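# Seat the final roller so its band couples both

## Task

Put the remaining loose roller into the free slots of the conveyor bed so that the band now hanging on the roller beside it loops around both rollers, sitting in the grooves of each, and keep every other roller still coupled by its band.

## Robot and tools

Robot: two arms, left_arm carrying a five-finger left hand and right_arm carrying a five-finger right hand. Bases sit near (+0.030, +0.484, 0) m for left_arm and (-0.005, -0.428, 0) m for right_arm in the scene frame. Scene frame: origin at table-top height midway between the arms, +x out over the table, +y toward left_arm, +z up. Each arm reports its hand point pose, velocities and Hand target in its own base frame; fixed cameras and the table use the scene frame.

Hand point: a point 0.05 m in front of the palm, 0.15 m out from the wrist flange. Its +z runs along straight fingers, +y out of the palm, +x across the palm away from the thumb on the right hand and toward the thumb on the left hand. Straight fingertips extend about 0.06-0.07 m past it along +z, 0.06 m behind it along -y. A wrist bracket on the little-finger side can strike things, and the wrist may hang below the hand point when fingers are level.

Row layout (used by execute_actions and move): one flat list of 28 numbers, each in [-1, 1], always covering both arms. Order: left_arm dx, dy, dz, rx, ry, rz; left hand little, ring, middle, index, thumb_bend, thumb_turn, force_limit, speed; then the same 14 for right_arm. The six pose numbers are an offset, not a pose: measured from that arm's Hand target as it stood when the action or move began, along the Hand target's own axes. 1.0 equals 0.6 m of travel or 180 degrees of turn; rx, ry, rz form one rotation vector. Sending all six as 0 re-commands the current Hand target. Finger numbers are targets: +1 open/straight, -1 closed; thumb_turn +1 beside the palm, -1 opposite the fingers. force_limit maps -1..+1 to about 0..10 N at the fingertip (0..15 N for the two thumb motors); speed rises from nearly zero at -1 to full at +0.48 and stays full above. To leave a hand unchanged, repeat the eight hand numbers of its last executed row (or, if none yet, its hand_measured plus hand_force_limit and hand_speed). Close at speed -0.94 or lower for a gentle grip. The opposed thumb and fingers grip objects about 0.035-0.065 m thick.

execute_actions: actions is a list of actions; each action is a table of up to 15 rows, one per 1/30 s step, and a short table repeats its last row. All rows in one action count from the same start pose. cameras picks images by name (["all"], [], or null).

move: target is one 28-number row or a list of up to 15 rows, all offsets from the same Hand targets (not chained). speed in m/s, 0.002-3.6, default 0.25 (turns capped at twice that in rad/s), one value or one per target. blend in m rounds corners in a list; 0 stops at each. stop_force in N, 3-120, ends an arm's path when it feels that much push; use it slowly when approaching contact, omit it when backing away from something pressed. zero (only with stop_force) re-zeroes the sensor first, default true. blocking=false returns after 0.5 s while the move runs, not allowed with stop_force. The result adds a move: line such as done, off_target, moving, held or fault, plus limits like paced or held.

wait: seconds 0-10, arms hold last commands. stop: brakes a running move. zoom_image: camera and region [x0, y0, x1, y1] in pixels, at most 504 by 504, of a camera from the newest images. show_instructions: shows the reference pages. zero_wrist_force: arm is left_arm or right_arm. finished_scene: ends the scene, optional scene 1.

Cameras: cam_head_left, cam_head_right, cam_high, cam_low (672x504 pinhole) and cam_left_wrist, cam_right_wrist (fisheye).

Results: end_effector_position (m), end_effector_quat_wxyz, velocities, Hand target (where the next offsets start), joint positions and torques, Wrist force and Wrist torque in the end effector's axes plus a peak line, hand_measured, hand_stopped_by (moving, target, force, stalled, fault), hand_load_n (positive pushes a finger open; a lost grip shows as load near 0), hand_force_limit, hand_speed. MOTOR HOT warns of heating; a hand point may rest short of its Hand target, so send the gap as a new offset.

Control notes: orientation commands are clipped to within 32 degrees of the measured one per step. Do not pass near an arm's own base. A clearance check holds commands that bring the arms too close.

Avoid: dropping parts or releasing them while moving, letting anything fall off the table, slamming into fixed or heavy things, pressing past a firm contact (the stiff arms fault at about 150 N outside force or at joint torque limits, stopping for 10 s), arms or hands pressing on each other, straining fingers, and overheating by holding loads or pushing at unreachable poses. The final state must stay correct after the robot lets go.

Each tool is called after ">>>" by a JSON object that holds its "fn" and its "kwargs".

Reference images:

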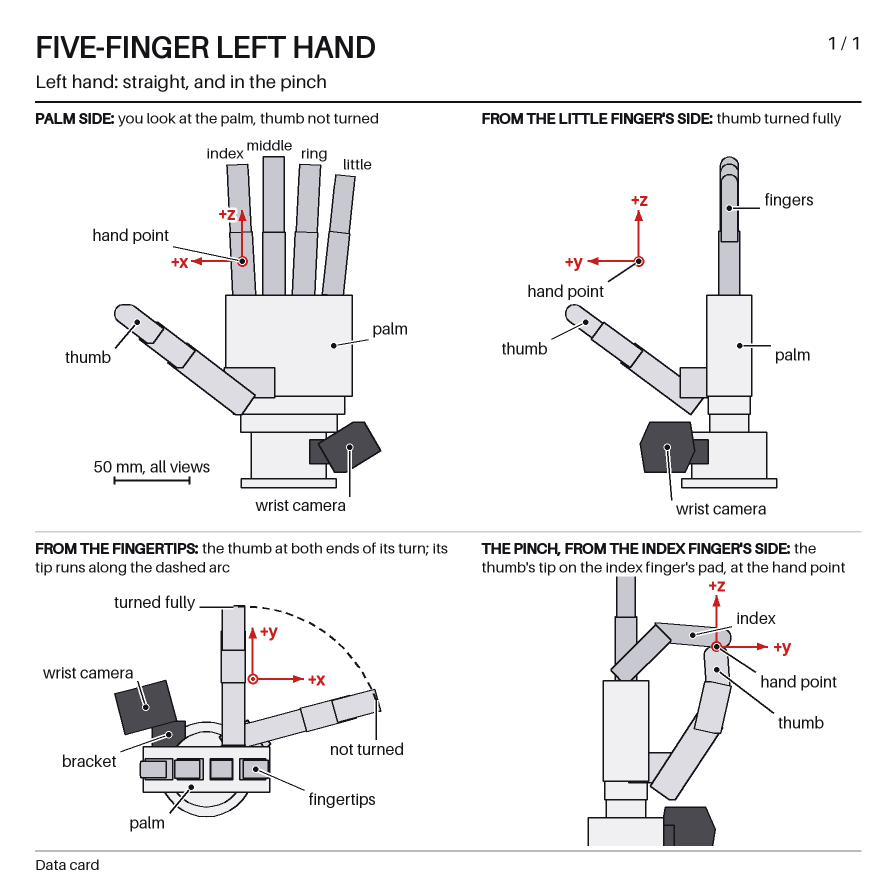

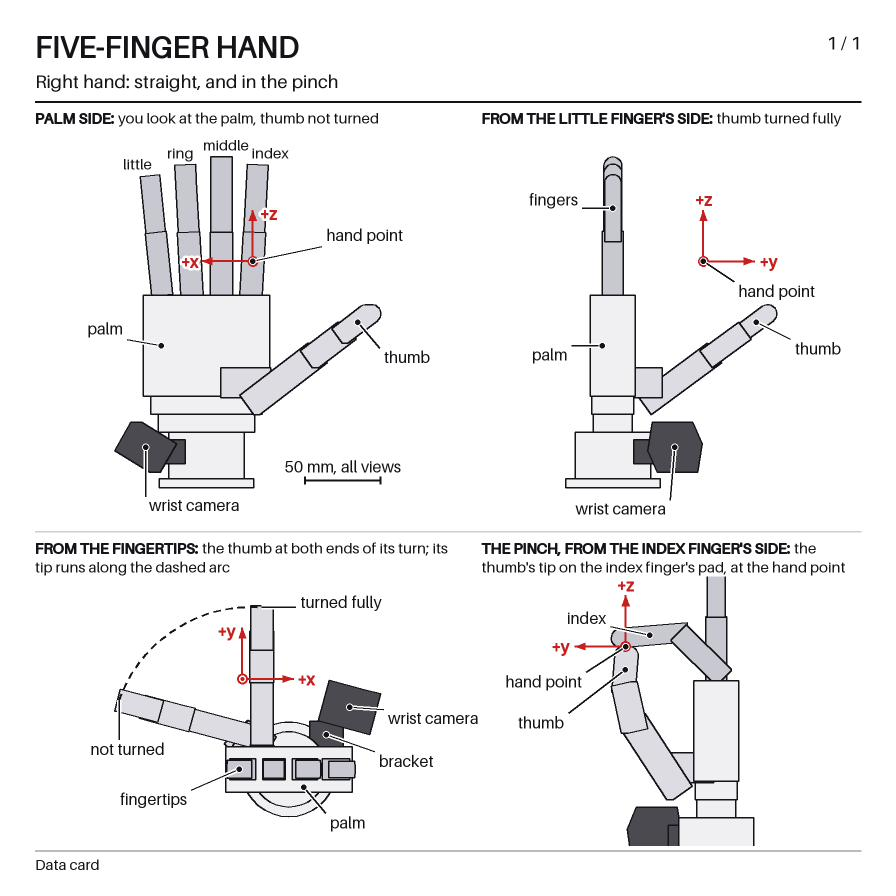

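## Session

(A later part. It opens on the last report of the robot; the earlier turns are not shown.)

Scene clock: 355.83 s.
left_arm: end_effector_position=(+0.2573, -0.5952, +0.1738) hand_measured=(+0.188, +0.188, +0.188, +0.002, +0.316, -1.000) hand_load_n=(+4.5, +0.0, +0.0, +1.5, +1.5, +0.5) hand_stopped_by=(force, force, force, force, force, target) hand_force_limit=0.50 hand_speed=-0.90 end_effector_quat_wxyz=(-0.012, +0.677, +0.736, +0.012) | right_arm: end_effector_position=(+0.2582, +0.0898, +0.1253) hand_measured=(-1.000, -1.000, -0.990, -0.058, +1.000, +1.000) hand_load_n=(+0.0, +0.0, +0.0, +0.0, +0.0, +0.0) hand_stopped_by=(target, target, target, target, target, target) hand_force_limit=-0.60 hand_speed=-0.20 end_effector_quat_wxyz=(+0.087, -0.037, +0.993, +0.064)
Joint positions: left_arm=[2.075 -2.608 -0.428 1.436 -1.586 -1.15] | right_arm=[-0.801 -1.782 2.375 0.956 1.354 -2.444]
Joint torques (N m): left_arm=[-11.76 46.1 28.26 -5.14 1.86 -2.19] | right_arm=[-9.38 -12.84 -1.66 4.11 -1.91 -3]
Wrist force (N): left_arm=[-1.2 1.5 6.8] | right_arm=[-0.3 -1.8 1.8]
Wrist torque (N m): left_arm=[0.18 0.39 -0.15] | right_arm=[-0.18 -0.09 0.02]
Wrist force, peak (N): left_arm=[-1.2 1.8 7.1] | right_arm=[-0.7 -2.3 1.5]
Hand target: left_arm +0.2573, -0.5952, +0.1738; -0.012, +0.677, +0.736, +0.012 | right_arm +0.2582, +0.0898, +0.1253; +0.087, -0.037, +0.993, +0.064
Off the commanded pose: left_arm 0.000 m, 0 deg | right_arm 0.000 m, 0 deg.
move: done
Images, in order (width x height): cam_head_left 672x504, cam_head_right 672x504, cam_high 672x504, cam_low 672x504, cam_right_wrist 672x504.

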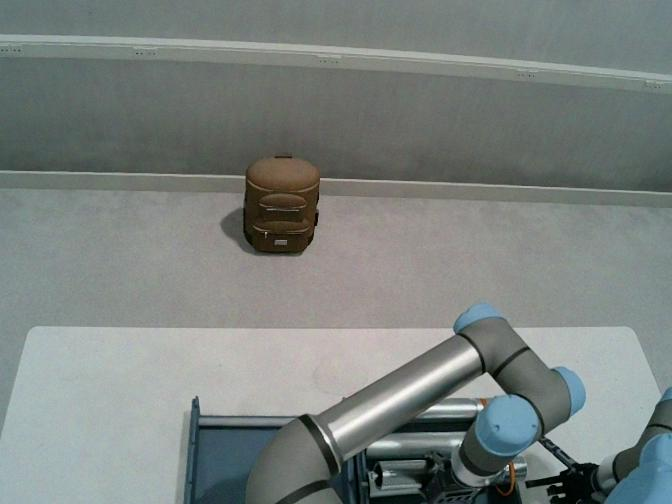

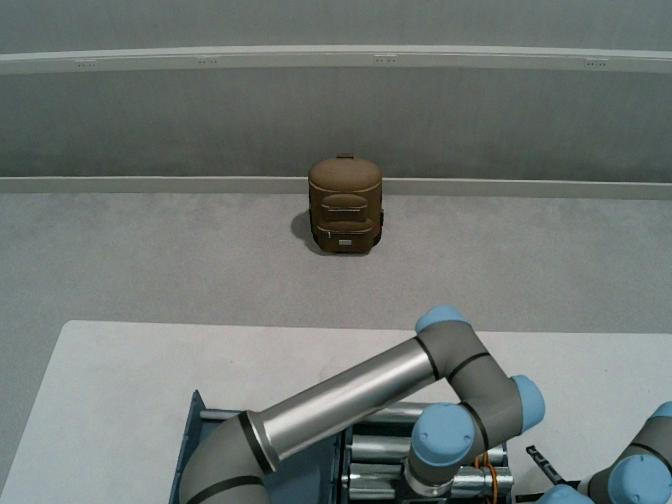

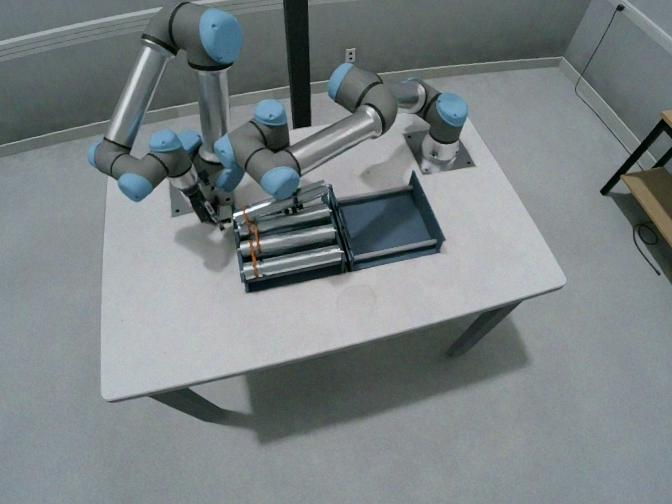

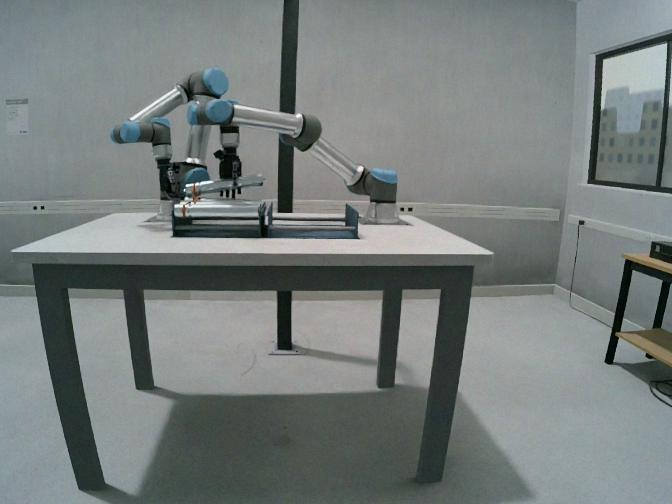

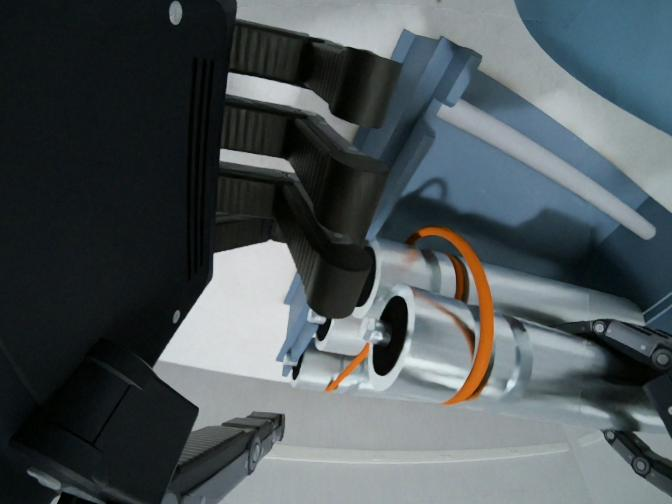

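>>> {"fn": "move", "kwargs": {"target": [[0,0,0,0,0,0,-0.6,-0.6,-0.6,-0.96,-0.9,-1,0.5,-0.9, -0.0219,-0.0599,-0.175,0,0,0,-1,-1,-0.99,-0.05,1,1,-0.6,-0.2],[0,0,0,0,0,0,-0.6,-0.6,-0.6,-0.96,-0.9,-1,0.5,-0.9, -0.0219,-0.0599,-0.175,-0.0105,0.0748,-0.4667,-1,-1,-0.99,-0.05,1,1,-0.6,-0.2]], "speed": 0.2, "cameras": ["cam_right_wrist","cam_head_left","cam_low","cam_high"]}}

Scene clock: 364.80 s.
left_arm: end_effector_position=(+0.2573, -0.5952, +0.1738) hand_measured=(+0.188, +0.188, +0.188, +0.002, +0.316, -1.000) hand_load_n=(+4.0, +0.0, +0.0, +1.5, +1.5, +0.5) hand_stopped_by=(force, force, force, force, force, target) hand_force_limit=0.50 hand_speed=-0.90 end_effector_quat_wxyz=(-0.012, +0.677, +0.736, +0.012) | right_arm: end_effector_position=(+0.2564, +0.0410, +0.2258) hand_measured=(-1.000, -1.000, -0.990, -0.058, +1.000, +1.000) hand_load_n=(+0.0, +0.0, +0.0, +0.0, +0.0, -0.5) hand_stopped_by=(target, target, target, target, target, target) hand_force_limit=-0.60 hand_speed=-0.20 end_effector_quat_wxyz=(+0.000, +0.699, -0.715, +0.000)
Joint positions: left_arm=[2.075 -2.608 -0.428 1.436 -1.586 -1.15] | right_arm=[-0.408 -1.548 1.835 1.282 1.57 -3.527]
Joint torques (N m): left_arm=[-11.5 44.89 27.72 -5.18 1.82 -2.03] | right_arm=[10.62 -11.22 -31.72 1.23 1.74 -3.16]
Wrist force (N): left_arm=[-1.3 1.8 6.8] | right_arm=[-1.3 -0.8 1.8]
Wrist torque (N m): left_arm=[0.24 0.41 -0.17] | right_arm=[-0.03 0.01 -0.01]
Wrist force, peak (N): left_arm=[-1.4 1.7 7.2] | right_arm=[-0.4 -1.6 2.6]
Hand target: left_arm +0.2573, -0.5952, +0.1738; -0.012, +0.677, +0.736, +0.012 | right_arm +0.2564, +0.0410, +0.2258; +0.000, +0.699, -0.715, +0.000
Off the commanded pose: left_arm 0.000 m, 0 deg | right_arm 0.000 m, 0 deg.
move: done
Images, in order (width x height): cam_head_left 672x504, cam_high 672x504, cam_low 672x504, cam_right_wrist 672x504.

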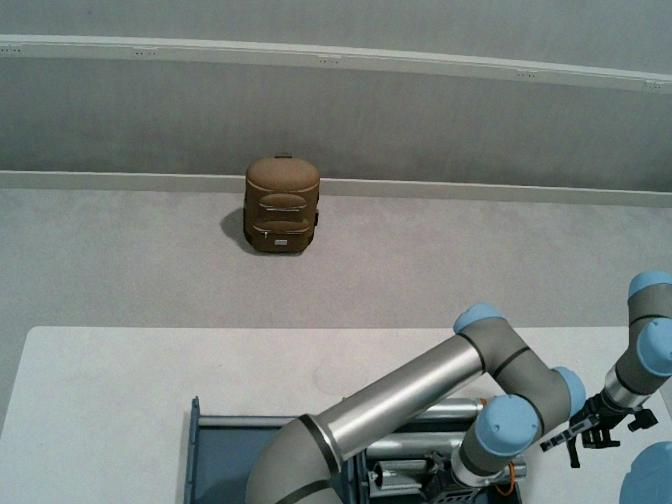

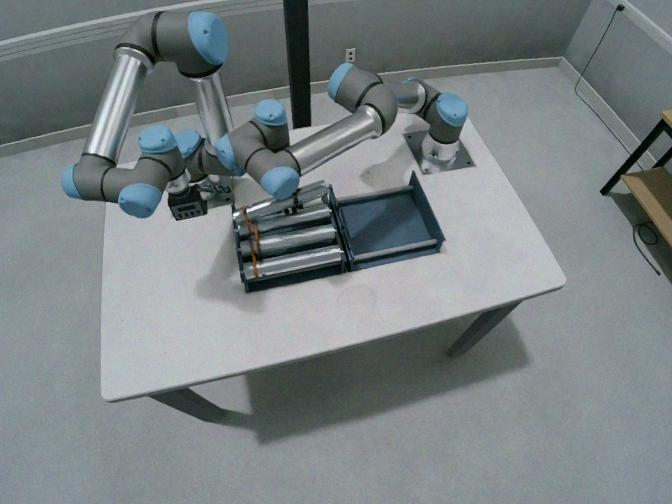

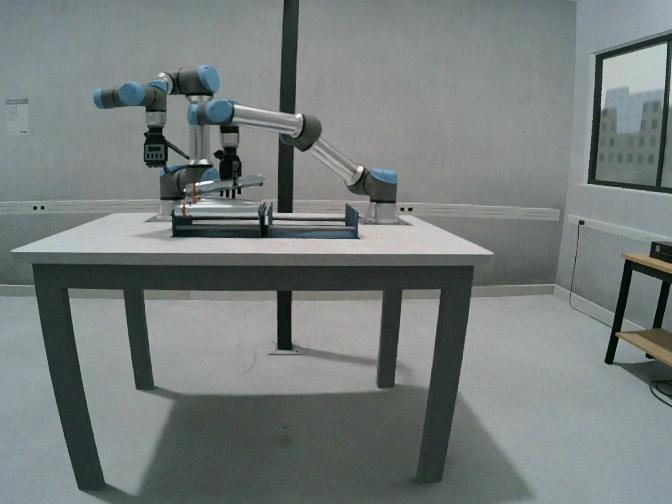

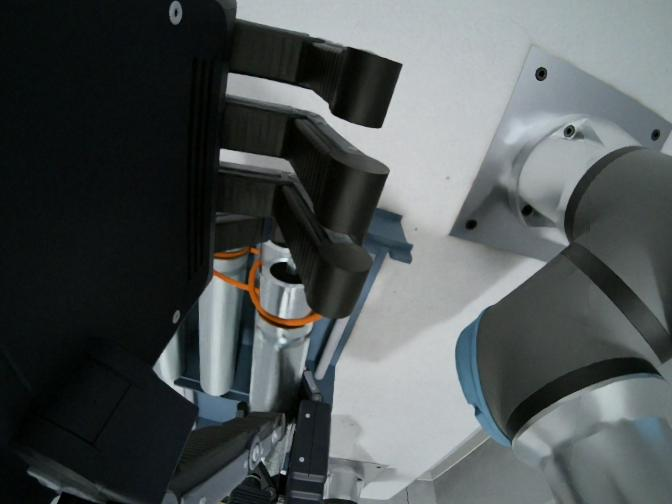

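>>> {"fn": "zoom_image", "kwargs": {"camera": "cam_right_wrist", "region": [150, 200, 420, 420]}}

Scaled by 1.867 from the camera's 672x504 image, which has a finer 960x720 frame.

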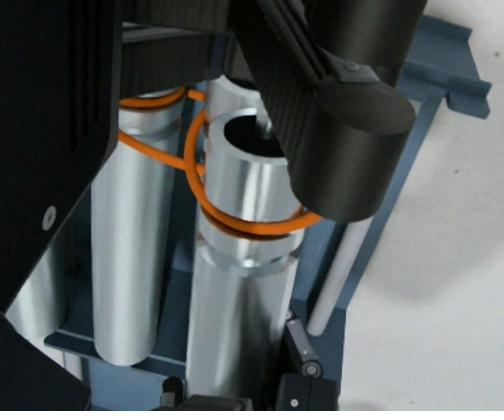

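>>> {"fn": "move", "kwargs": {"target": [0,0,0,0,0,0,-0.6,-0.6,-0.6,-0.96,-0.9,-1,0.5,-0.9, 0,-0.1333,0,0,0,0,-1,-1,-0.99,-0.05,1,1,-0.6,-0.2], "speed": 0.2, "cameras": ["cam_right_wrist"]}}

>>> {"fn": "zoom_image", "kwargs": {"camera": "cam_right_wrist", "region": [250, 180, 500, 400]}}

Scene clock: 366.20 s.
left_arm: end_effector_position=(+0.2573, -0.5952, +0.1738) hand_measured=(+0.188, +0.188, +0.188, +0.002, +0.316, -1.000) hand_load_n=(+4.5, +0.0, +0.0, +1.5, +1.5, +0.5) hand_stopped_by=(force, force, force, force, force, target) hand_force_limit=0.50 hand_speed=-0.90 end_effector_quat_wxyz=(-0.012, +0.677, +0.736, +0.012) | right_arm: end_effector_position=(+0.3363, +0.0392, +0.2259) hand_measured=(-1.000, -1.000, -0.990, -0.058, +1.000, +1.000) hand_load_n=(+0.0, +0.0, +0.0, +0.0, +0.0, +0.0) hand_stopped_by=(target, target, target, target, target, target) hand_force_limit=-0.60 hand_speed=-0.20 end_effector_quat_wxyz=(+0.000, +0.699, -0.715, +0.000)
Joint positions: left_arm=[2.075 -2.608 -0.428 1.436 -1.586 -1.15] | right_arm=[-0.326 -1.35 1.61 1.31 1.57 -3.445]
Joint torques (N m): left_arm=[-13.85 47.2 28.31 -4.98 1.79 -2.15] | right_arm=[11.12 -19.56 -31.86 4.09 1.69 2.74]
Wrist force (N): left_arm=[-1.1 1.4 7.0] | right_arm=[-1.4 -1.1 1.9]
Wrist torque (N m): left_arm=[0.17 0.38 -0.14] | right_arm=[-0.10 0.00 -0.11]
Wrist force, peak (N): left_arm=[-1.2 1.8 7.0] | right_arm=[-1.3 -2.3 1.8]
Hand target: left_arm +0.2573, -0.5952, +0.1738; -0.012, +0.677, +0.736, +0.012 | right_arm +0.3363, +0.0392, +0.2259; +0.000, +0.699, -0.715, +0.000
Off the commanded pose: left_arm 0.000 m, 0 deg | right_arm 0.000 m, 0 deg.
move: done
Images, in order (width x height): cam_right_wrist 672x504.

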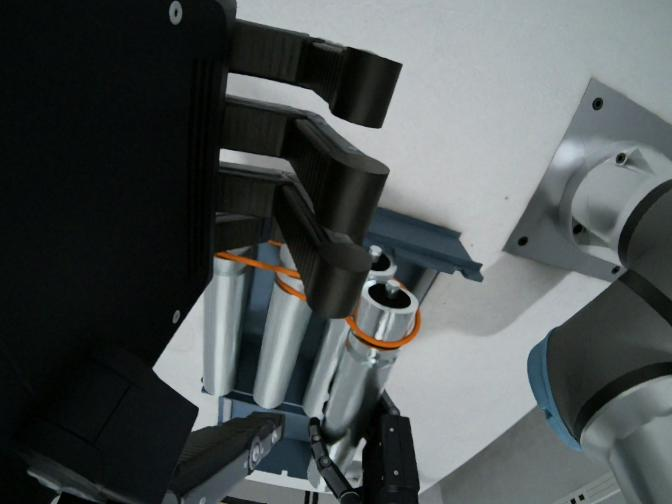

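Scaled by 2.016 from the camera's 672x504 image, which has a finer 960x720 frame.

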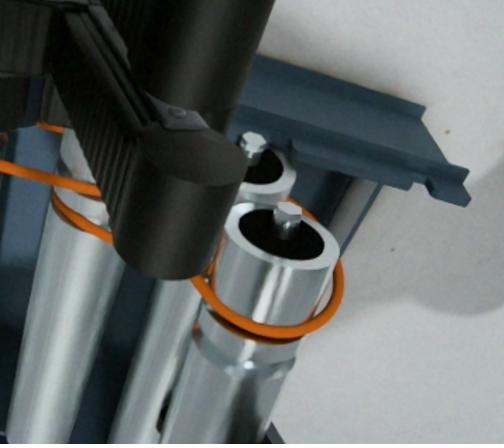

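>>> {"fn": "move", "kwargs": {"target": [0,0,0,0,0,0,-0.6,-0.6,-0.6,-0.96,-0.9,-1,0.5,-0.9, 0,-0.1,0.05,0,0,0,-1,-1,-0.99,-0.05,1,1,-0.6,-0.2], "speed": 0.2, "cameras": ["cam_right_wrist"]}}

>>> {"fn": "zoom_image", "kwargs": {"camera": "cam_right_wrist", "region": [300, 200, 540, 400]}}

Scene clock: 367.63 s.
left_arm: end_effector_position=(+0.2573, -0.5952, +0.1738) hand_measured=(+0.188, +0.188, +0.188, +0.002, +0.316, -1.000) hand_load_n=(+4.5, +0.0, +0.0, +1.0, +1.5, +0.5) hand_stopped_by=(force, force, force, force, force, target) hand_force_limit=0.50 hand_speed=-0.90 end_effector_quat_wxyz=(-0.012, +0.677, +0.736, +0.012) | right_arm: end_effector_position=(+0.3963, +0.0378, +0.1959) hand_measured=(-1.000, -1.000, -0.990, -0.058, +1.000, +1.000) hand_load_n=(+0.0, +0.0, +0.0, +0.5, +0.0, +0.0) hand_stopped_by=(target, target, target, target, target, target) hand_force_limit=-0.60 hand_speed=-0.20 end_effector_quat_wxyz=(+0.000, +0.699, -0.715, +0.000)
Joint positions: left_arm=[2.075 -2.608 -0.428 1.436 -1.586 -1.15] | right_arm=[-0.285 -1.187 1.473 1.285 1.57 -3.403]
Joint torques (N m): left_arm=[-11.05 45.67 29.69 -5.04 1.9 -2.24] | right_arm=[11.47 -28.25 -30.18 4.17 1.68 2.83]
Wrist force (N): left_arm=[-0.9 1.6 6.7] | right_arm=[-1.6 -0.8 2.0]
Wrist torque (N m): left_arm=[0.21 0.34 -0.13] | right_arm=[-0.05 0.04 -0.12]
Wrist force, peak (N): left_arm=[-1.5 1.7 7.0] | right_arm=[-1.4 -1.9 2.4]
Hand target: left_arm +0.2573, -0.5952, +0.1738; -0.012, +0.677, +0.736, +0.012 | right_arm +0.3964, +0.0378, +0.1959; +0.000, +0.699, -0.715, +0.000
Off the commanded pose: left_arm 0.000 m, 0 deg | right_arm 0.000 m, 0 deg.
move: done
Images, in order (width x height): cam_right_wrist 672x504.

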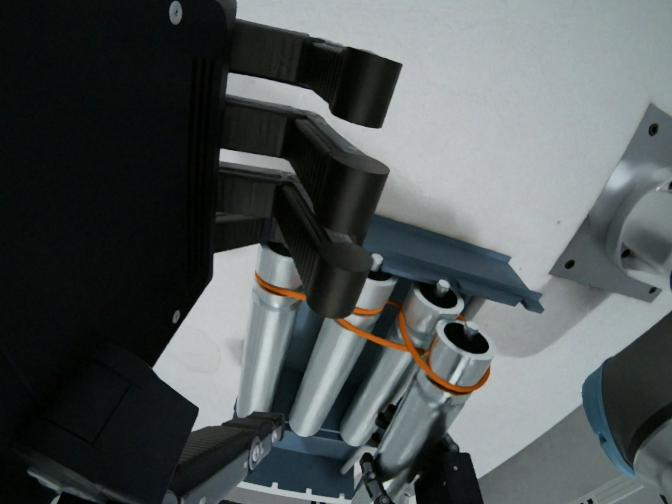

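Scaled by 2.100 from the camera's 672x504 image, which has a finer 960x720 frame.

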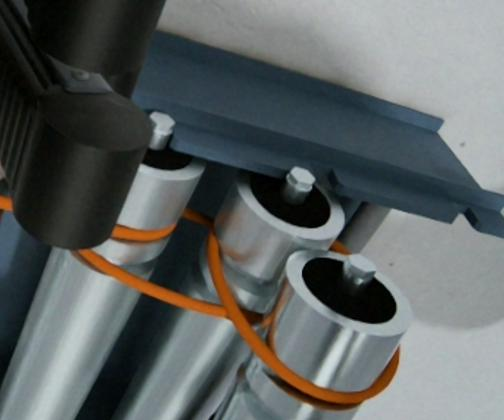

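>>> {"fn": "execute_actions", "kwargs": {"actions": [], "cameras": ["cam_low","cam_high","cam_head_left","cam_head_right"]}}

>>> {"fn": "zoom_image", "kwargs": {"camera": "cam_low", "region": [176, 165, 276, 225]}}

>>> {"fn": "zoom_image", "kwargs": {"camera": "cam_high", "region": [225, 170, 355, 275]}}

>>> {"fn": "zoom_image", "kwargs": {"camera": "cam_head_right", "region": [330, 400, 530, 504]}}

Scene clock: 369.50 s.
left_arm: end_effector_position=(+0.2573, -0.5952, +0.1738) hand_measured=(+0.188, +0.188, +0.188, +0.002, +0.316, -1.000) hand_load_n=(+4.5, +0.0, +0.5, +1.5, +1.5, +1.0) hand_stopped_by=(force, force, force, force, force, target) hand_force_limit=0.50 hand_speed=-0.90 end_effector_quat_wxyz=(-0.012, +0.677, +0.736, +0.012) | right_arm: end_effector_position=(+0.3964, +0.0378, +0.1959) hand_measured=(-1.000, -1.000, -0.990, -0.058, +1.000, +1.000) hand_load_n=(+0.0, +0.0, +0.0, +0.0, +0.0, +0.0) hand_stopped_by=(target, target, target, target, target, target) hand_force_limit=-0.60 hand_speed=-0.20 end_effector_quat_wxyz=(+0.000, +0.699, -0.715, +0.000)
Joint positions: left_arm=[2.075 -2.608 -0.428 1.436 -1.586 -1.15] | right_arm=[-0.285 -1.187 1.473 1.285 1.57 -3.403]
Joint velocities: within noise
Joint torques (N m): left_arm=[-11.6 46.07 29.12 -4.92 1.78 -2.24] | right_arm=[10.3 -27.41 -31.82 4.18 1.73 2.82]
Wrist force (N): left_arm=[-1.3 1.5 6.9] | right_arm=[-1.5 -1.1 1.6]
Wrist torque (N m): left_arm=[0.20 0.41 -0.16] | right_arm=[-0.05 0.04 -0.12]
Wrist force, peak (N): left_arm=[-1.4 1.8 7.0] | right_arm=[-1.6 -1.1 2.1]
Hand target: left_arm +0.2573, -0.5952, +0.1738; -0.012, +0.677, +0.736, +0.012 | right_arm +0.3964, +0.0378, +0.1959; +0.000, +0.699, -0.715, +0.000
Off the commanded pose: left_arm 0.000 m, 0 deg | right_arm 0.000 m, 0 deg.
Images, in order (width x height): cam_head_left 672x504, cam_head_right 672x504, cam_high 672x504, cam_low 672x504.

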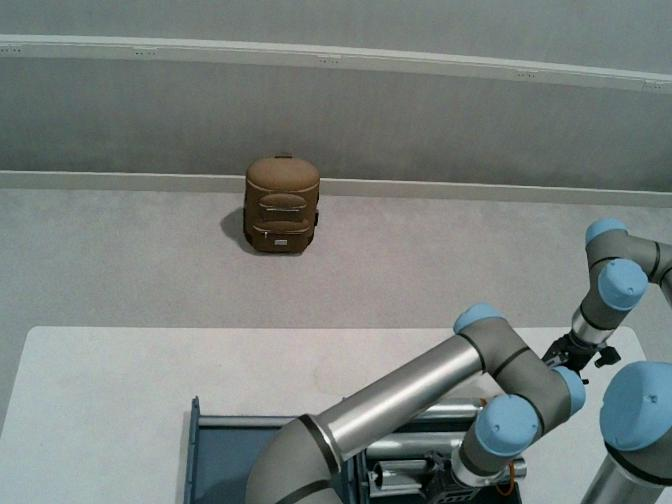

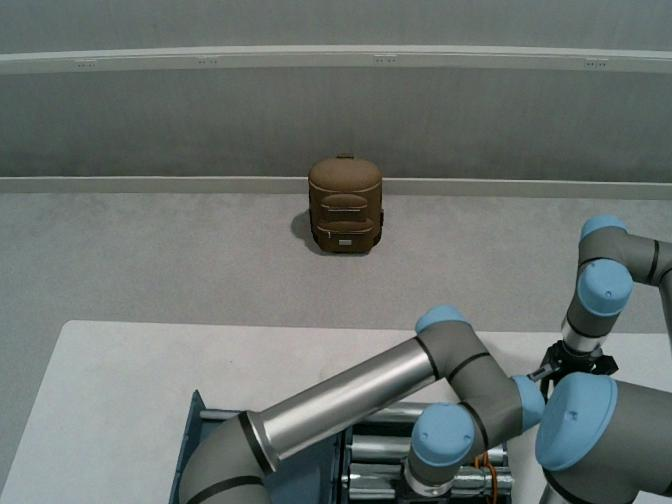

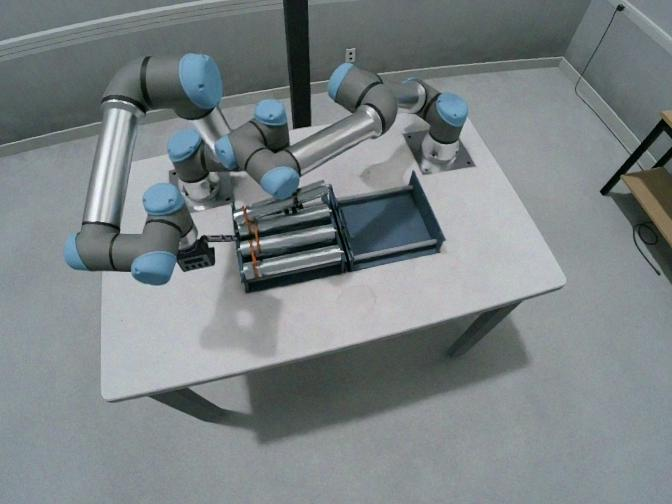

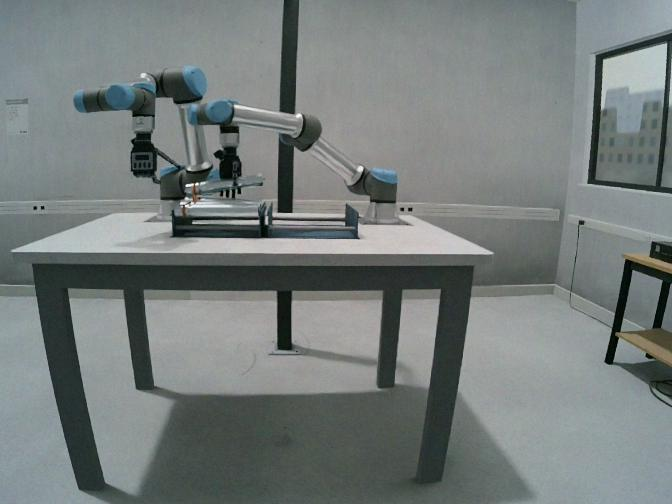

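Scaled by 5.040 from the camera's 672x504 image, which has a finer 960x720 frame.

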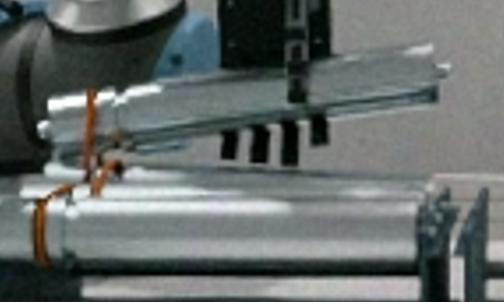

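Scaled by 3.877 from the camera's 672x504 image, which has a finer 960x720 frame.

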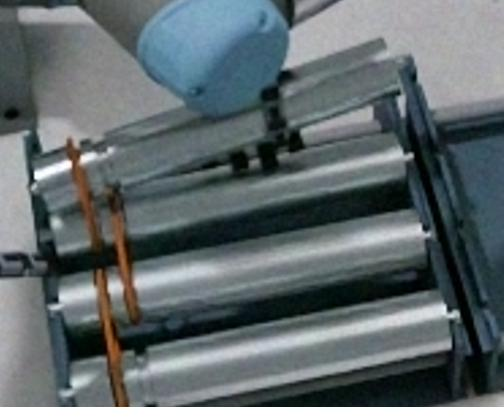

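Scaled by 2.520 from the camera's 672x504 image, which has a finer 960x720 frame.

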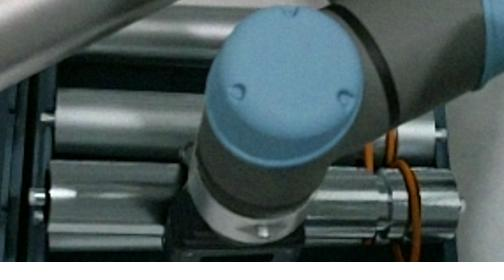

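>>> {"fn": "move", "kwargs": {"target": [[-0.0009,-0.0335,-0.0001,0,0,0,-0.6,-0.6,-0.6,-0.96,-0.9,-1,0.5,-0.9, 0,0,0,0,0,0,-1,-1,-0.99,-0.05,1,1,-0.6,-0.2],[-0.0002,-0.0584,0.0316,0,0,0,-0.6,-0.6,-0.6,-0.96,-0.9,-1,0.5,-0.9, 0,0,0,0,0,0,-1,-1,-0.99,-0.05,1,1,-0.6,-0.2]], "speed": 0.05, "stop_force": 8, "blend": 0.003, "cameras": ["cam_right_wrist","cam_low","cam_high","cam_head_right"]}}

>>> {"fn": "zoom_image", "kwargs": {"camera": "cam_right_wrist", "region": [300, 200, 540, 400]}}

>>> {"fn": "zoom_image", "kwargs": {"camera": "cam_low", "region": [176, 165, 276, 225]}}

>>> {"fn": "zoom_image", "kwargs": {"camera": "cam_high", "region": [225, 170, 355, 275]}}

Scene clock: 372.60 s.
left_arm: end_effector_position=(+0.2223, -0.5975, +0.1548) hand_measured=(+0.188, +0.188, +0.188, +0.002, +0.316, -1.000) hand_load_n=(+3.5, +0.0, +0.0, +2.5, +1.0, -0.5) hand_stopped_by=(force, force, force, force, force, target) hand_force_limit=0.50 hand_speed=-0.90 end_effector_quat_wxyz=(-0.012, +0.677, +0.736, +0.012) | right_arm: end_effector_position=(+0.3964, +0.0378, +0.1959) hand_measured=(-1.000, -1.000, -0.990, -0.058, +1.000, +1.000) hand_load_n=(+0.0, +0.0, +0.0, +0.0, +0.0, +0.0) hand_stopped_by=(target, target, target, target, target, target) hand_force_limit=-0.60 hand_speed=-0.20 end_effector_quat_wxyz=(+0.000, +0.699, -0.715, +0.000)
Joint positions: left_arm=[2.025 -2.566 -0.559 1.523 -1.584 -1.199] | right_arm=[-0.285 -1.187 1.473 1.285 1.57 -3.403]
Joint torques (N m): left_arm=[-12.56 65.31 8.17 -1.35 2.47 -2.07] | right_arm=[10.71 -27.77 -31.59 4.04 1.7 2.84]
Wrist force (N): left_arm=[-1.5 1.3 6.3] | right_arm=[-1.1 -0.8 1.9]
Wrist torque (N m): left_arm=[0.17 0.33 -0.04] | right_arm=[-0.04 -0.03 -0.09]
Wrist force, peak (N): left_arm=[-1.5 1.7 7.0] | right_arm=[-1.4 -1.2 2.2]
Hand target: left_arm +0.2223, -0.5975, +0.1548; -0.012, +0.677, +0.736, +0.012 | right_arm +0.3964, +0.0378, +0.1959; +0.000, +0.699, -0.715, +0.000
Off the commanded pose: left_arm 0.000 m, 0 deg | right_arm 0.000 m, 0 deg.
move: done
Images, in order (width x height): cam_head_right 672x504, cam_high 672x504, cam_low 672x504, cam_right_wrist 672x504.

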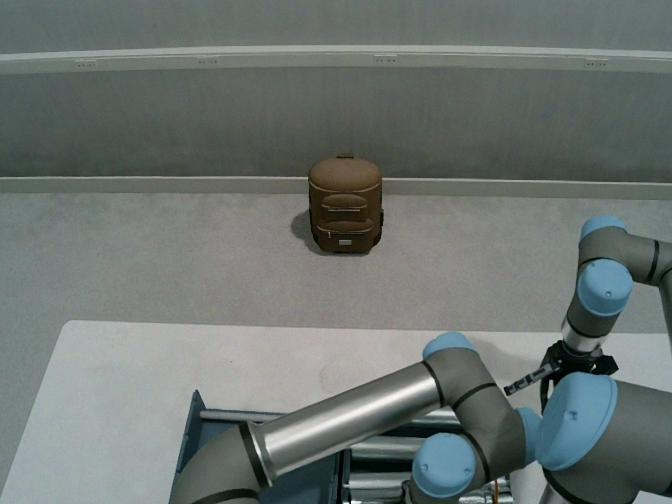

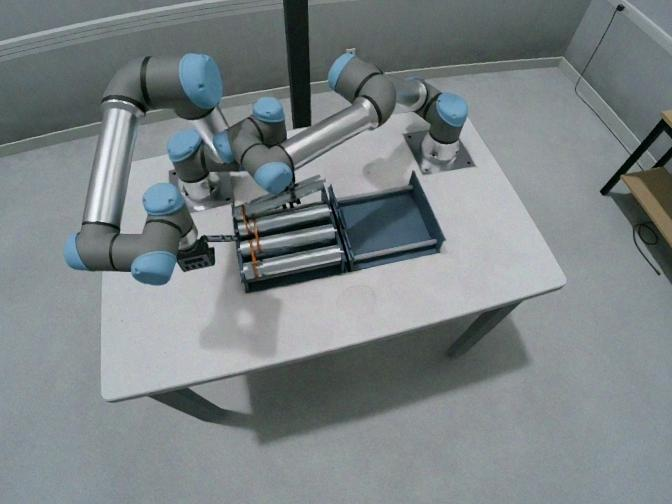

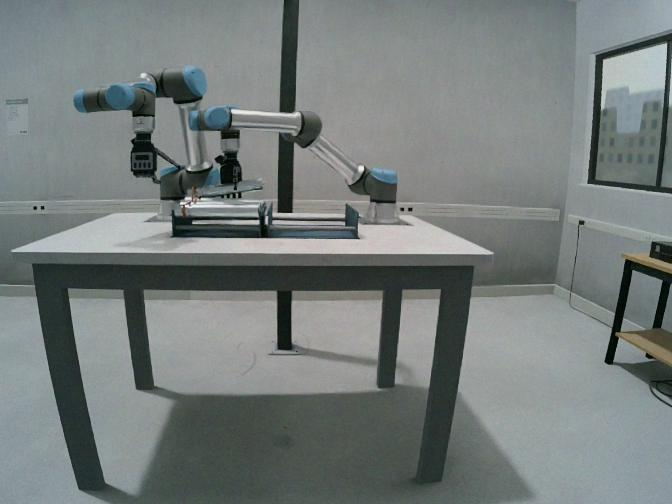

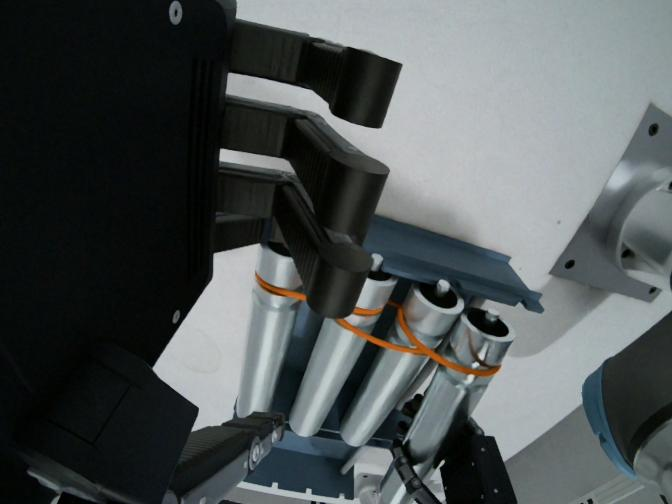

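Scaled by 2.100 from the camera's 672x504 image, which has a finer 960x720 frame.

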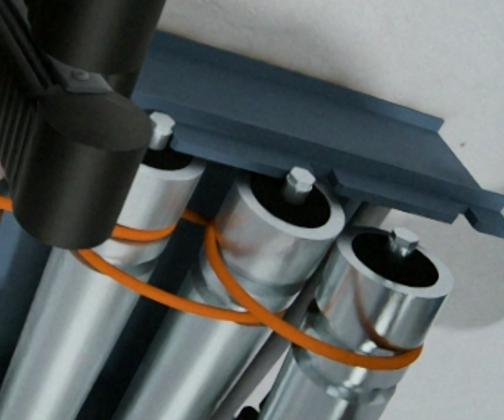

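Scaled by 5.040 from the camera's 672x504 image, which has a finer 960x720 frame.

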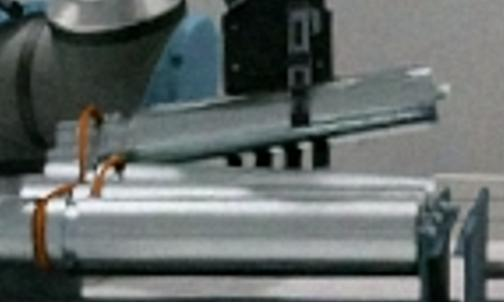

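Scaled by 3.877 from the camera's 672x504 image, which has a finer 960x720 frame.

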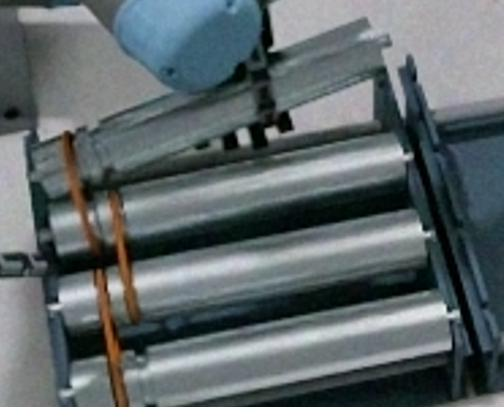

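>>> {"fn": "move", "kwargs": {"target": [[0.0013,-0.0235,0.04,0.0011,-0.0604,-0.028,-0.6,-0.6,-0.6,-0.96,-0.9,-1,0.5,-0.9, 0,0,0,0,0,0,-1,-1,-0.99,-0.05,1,1,-0.6,-0.2]], "speed": 0.06, "cameras": ["cam_right_wrist","cam_low","cam_high","cam_head_right"]}}

>>> {"fn": "zoom_image", "kwargs": {"camera": "cam_right_wrist", "region": [300, 200, 540, 400]}}

>>> {"fn": "zoom_image", "kwargs": {"camera": "cam_low", "region": [176, 165, 276, 225]}}

>>> {"fn": "zoom_image", "kwargs": {"camera": "cam_high", "region": [225, 170, 355, 275]}}

Scene clock: 375.80 s.
left_arm: end_effector_position=(+0.2082, -0.5971, +0.1308) hand_measured=(+0.188, +0.188, +0.188, +0.002, +0.316, -1.000) hand_load_n=(+4.5, +0.0, +0.0, +1.5, +1.5, +1.0) hand_stopped_by=(force, force, force, force, force, target) hand_force_limit=0.50 hand_speed=-0.90 end_effector_quat_wxyz=(+0.057, +0.642, +0.762, -0.053) | right_arm: end_effector_position=(+0.3964, +0.0378, +0.1959) hand_measured=(-1.000, -1.000, -0.990, -0.058, +1.000, +1.000) hand_load_n=(+0.0, +0.0, +0.0, +0.0, +0.0, +0.0) hand_stopped_by=(target, target, target, target, target, target) hand_force_limit=-0.60 hand_speed=-0.20 end_effector_quat_wxyz=(+0.000, +0.699, -0.715, +0.000)
Joint positions: left_arm=[2.033 -2.397 -0.88 1.853 -1.519 -1.283] | right_arm=[-0.285 -1.187 1.473 1.285 1.57 -3.403]
Joint torques (N m): left_arm=[11.33 62.65 7.94 -0.5 2.92 -1.95] | right_arm=[10.68 -27.51 -31.31 4.24 1.82 2.79]
Wrist force (N): left_arm=[0.1 2.1 6.5] | right_arm=[-1.4 -0.9 1.9]
Wrist torque (N m): left_arm=[0.19 0.45 -0.05] | right_arm=[-0.05 0.01 -0.10]
Wrist force, peak (N): left_arm=[-0.5 1.8 7.4] | right_arm=[-1.6 -1.1 2.1]
Hand target: left_arm +0.2082, -0.5971, +0.1308; +0.057, +0.642, +0.762, -0.053 | right_arm +0.3964, +0.0378, +0.1959; +0.000, +0.699, -0.715, +0.000
Off the commanded pose: left_arm 0.000 m, 0 deg | right_arm 0.000 m, 0 deg.
move: done
Images, in order (width x height): cam_head_right 672x504, cam_high 672x504, cam_low 672x504, cam_right_wrist 672x504.

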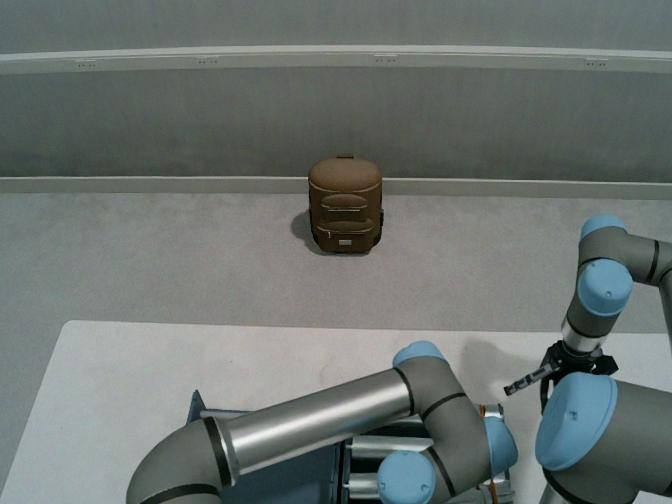

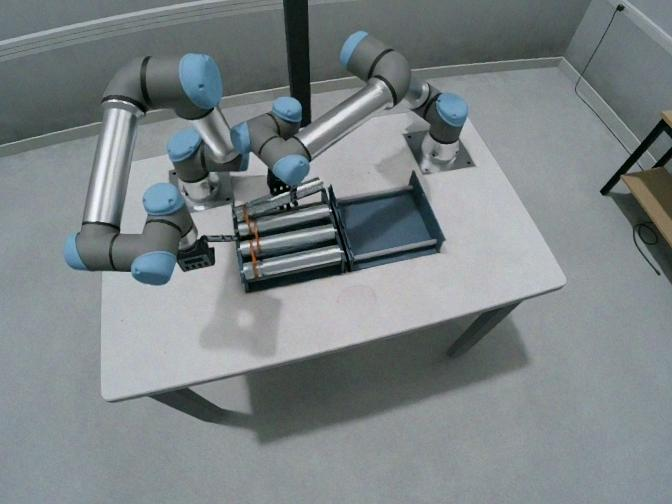

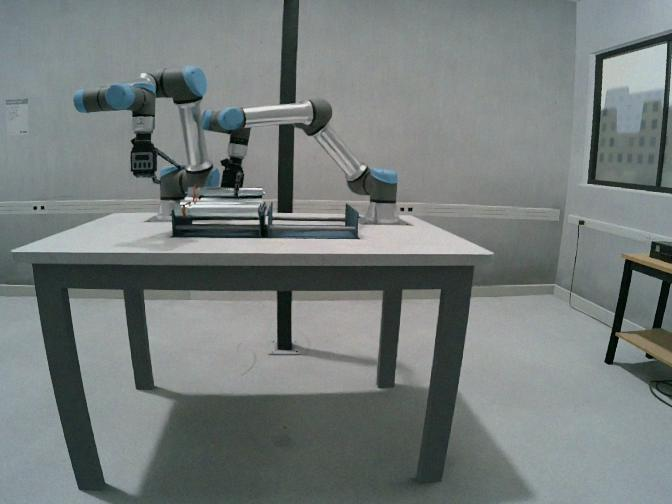

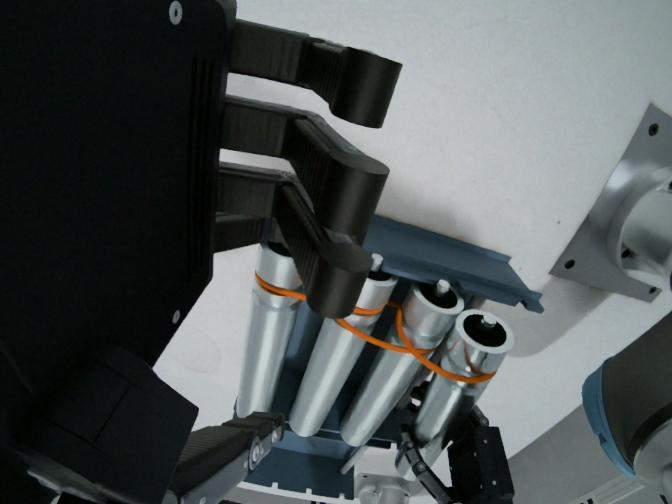

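Scaled by 2.100 from the camera's 672x504 image, which has a finer 960x720 frame.

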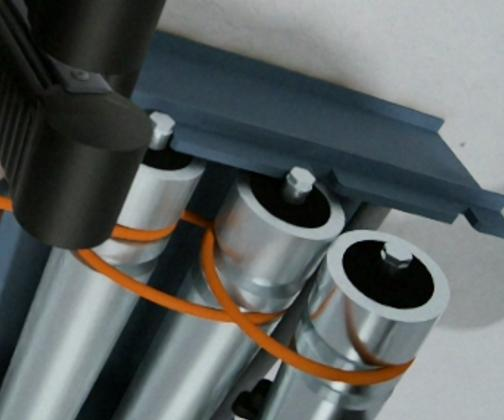

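Scaled by 5.040 from the camera's 672x504 image, which has a finer 960x720 frame.

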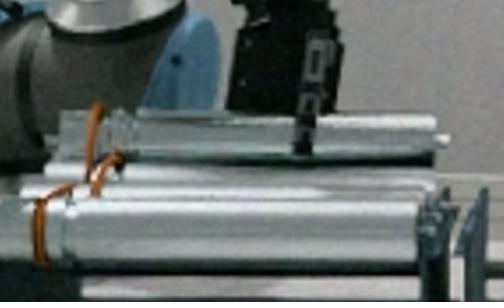

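Scaled by 3.877 from the camera's 672x504 image, which has a finer 960x720 frame.

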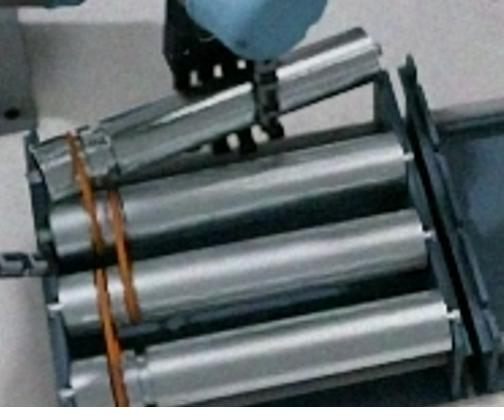

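>>> {"fn": "zoom_image", "kwargs": {"camera": "cam_high", "region": [300, 172, 350, 212]}}

>>> {"fn": "zoom_image", "kwargs": {"camera": "cam_head_right", "region": [330, 440, 410, 504]}}

Scaled by 10.080 from the camera's 672x504 image, which has a finer 960x720 frame.

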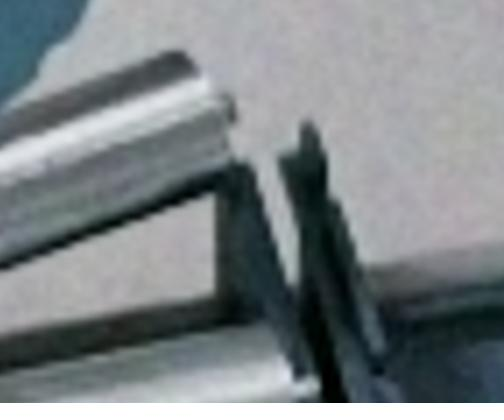

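Scaled by 6.300 from the camera's 672x504 image, which has a finer 960x720 frame.

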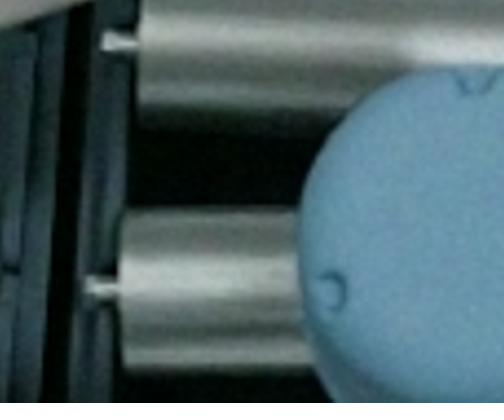

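>>> {"fn": "zoom_image", "kwargs": {"camera": "cam_high", "region": [310, 176, 350, 208]}}

>>> {"fn": "zoom_image", "kwargs": {"camera": "cam_high", "region": [310, 206, 350, 238]}}

>>> {"fn": "zoom_image", "kwargs": {"camera": "cam_high", "region": [320, 230, 360, 262]}}

Scaled by 12.600 from the camera's 672x504 image, which has a finer 960x720 frame.

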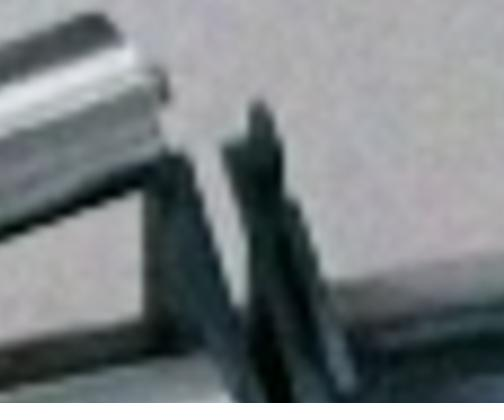

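Scaled by 12.600 from the camera's 672x504 image, which has a finer 960x720 frame.

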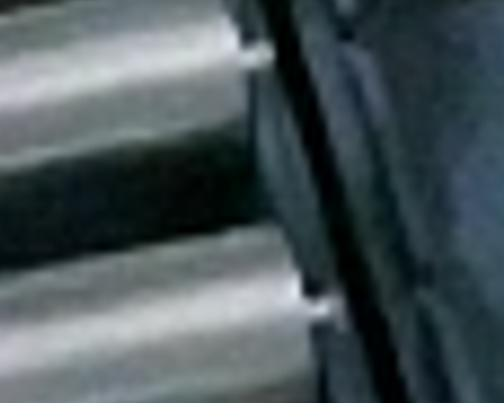

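Scaled by 12.600 from the camera's 672x504 image, which has a finer 960x720 frame.

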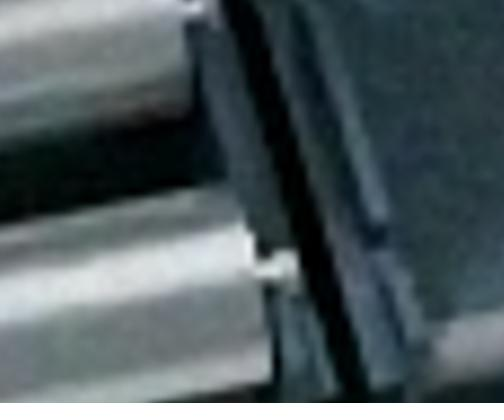

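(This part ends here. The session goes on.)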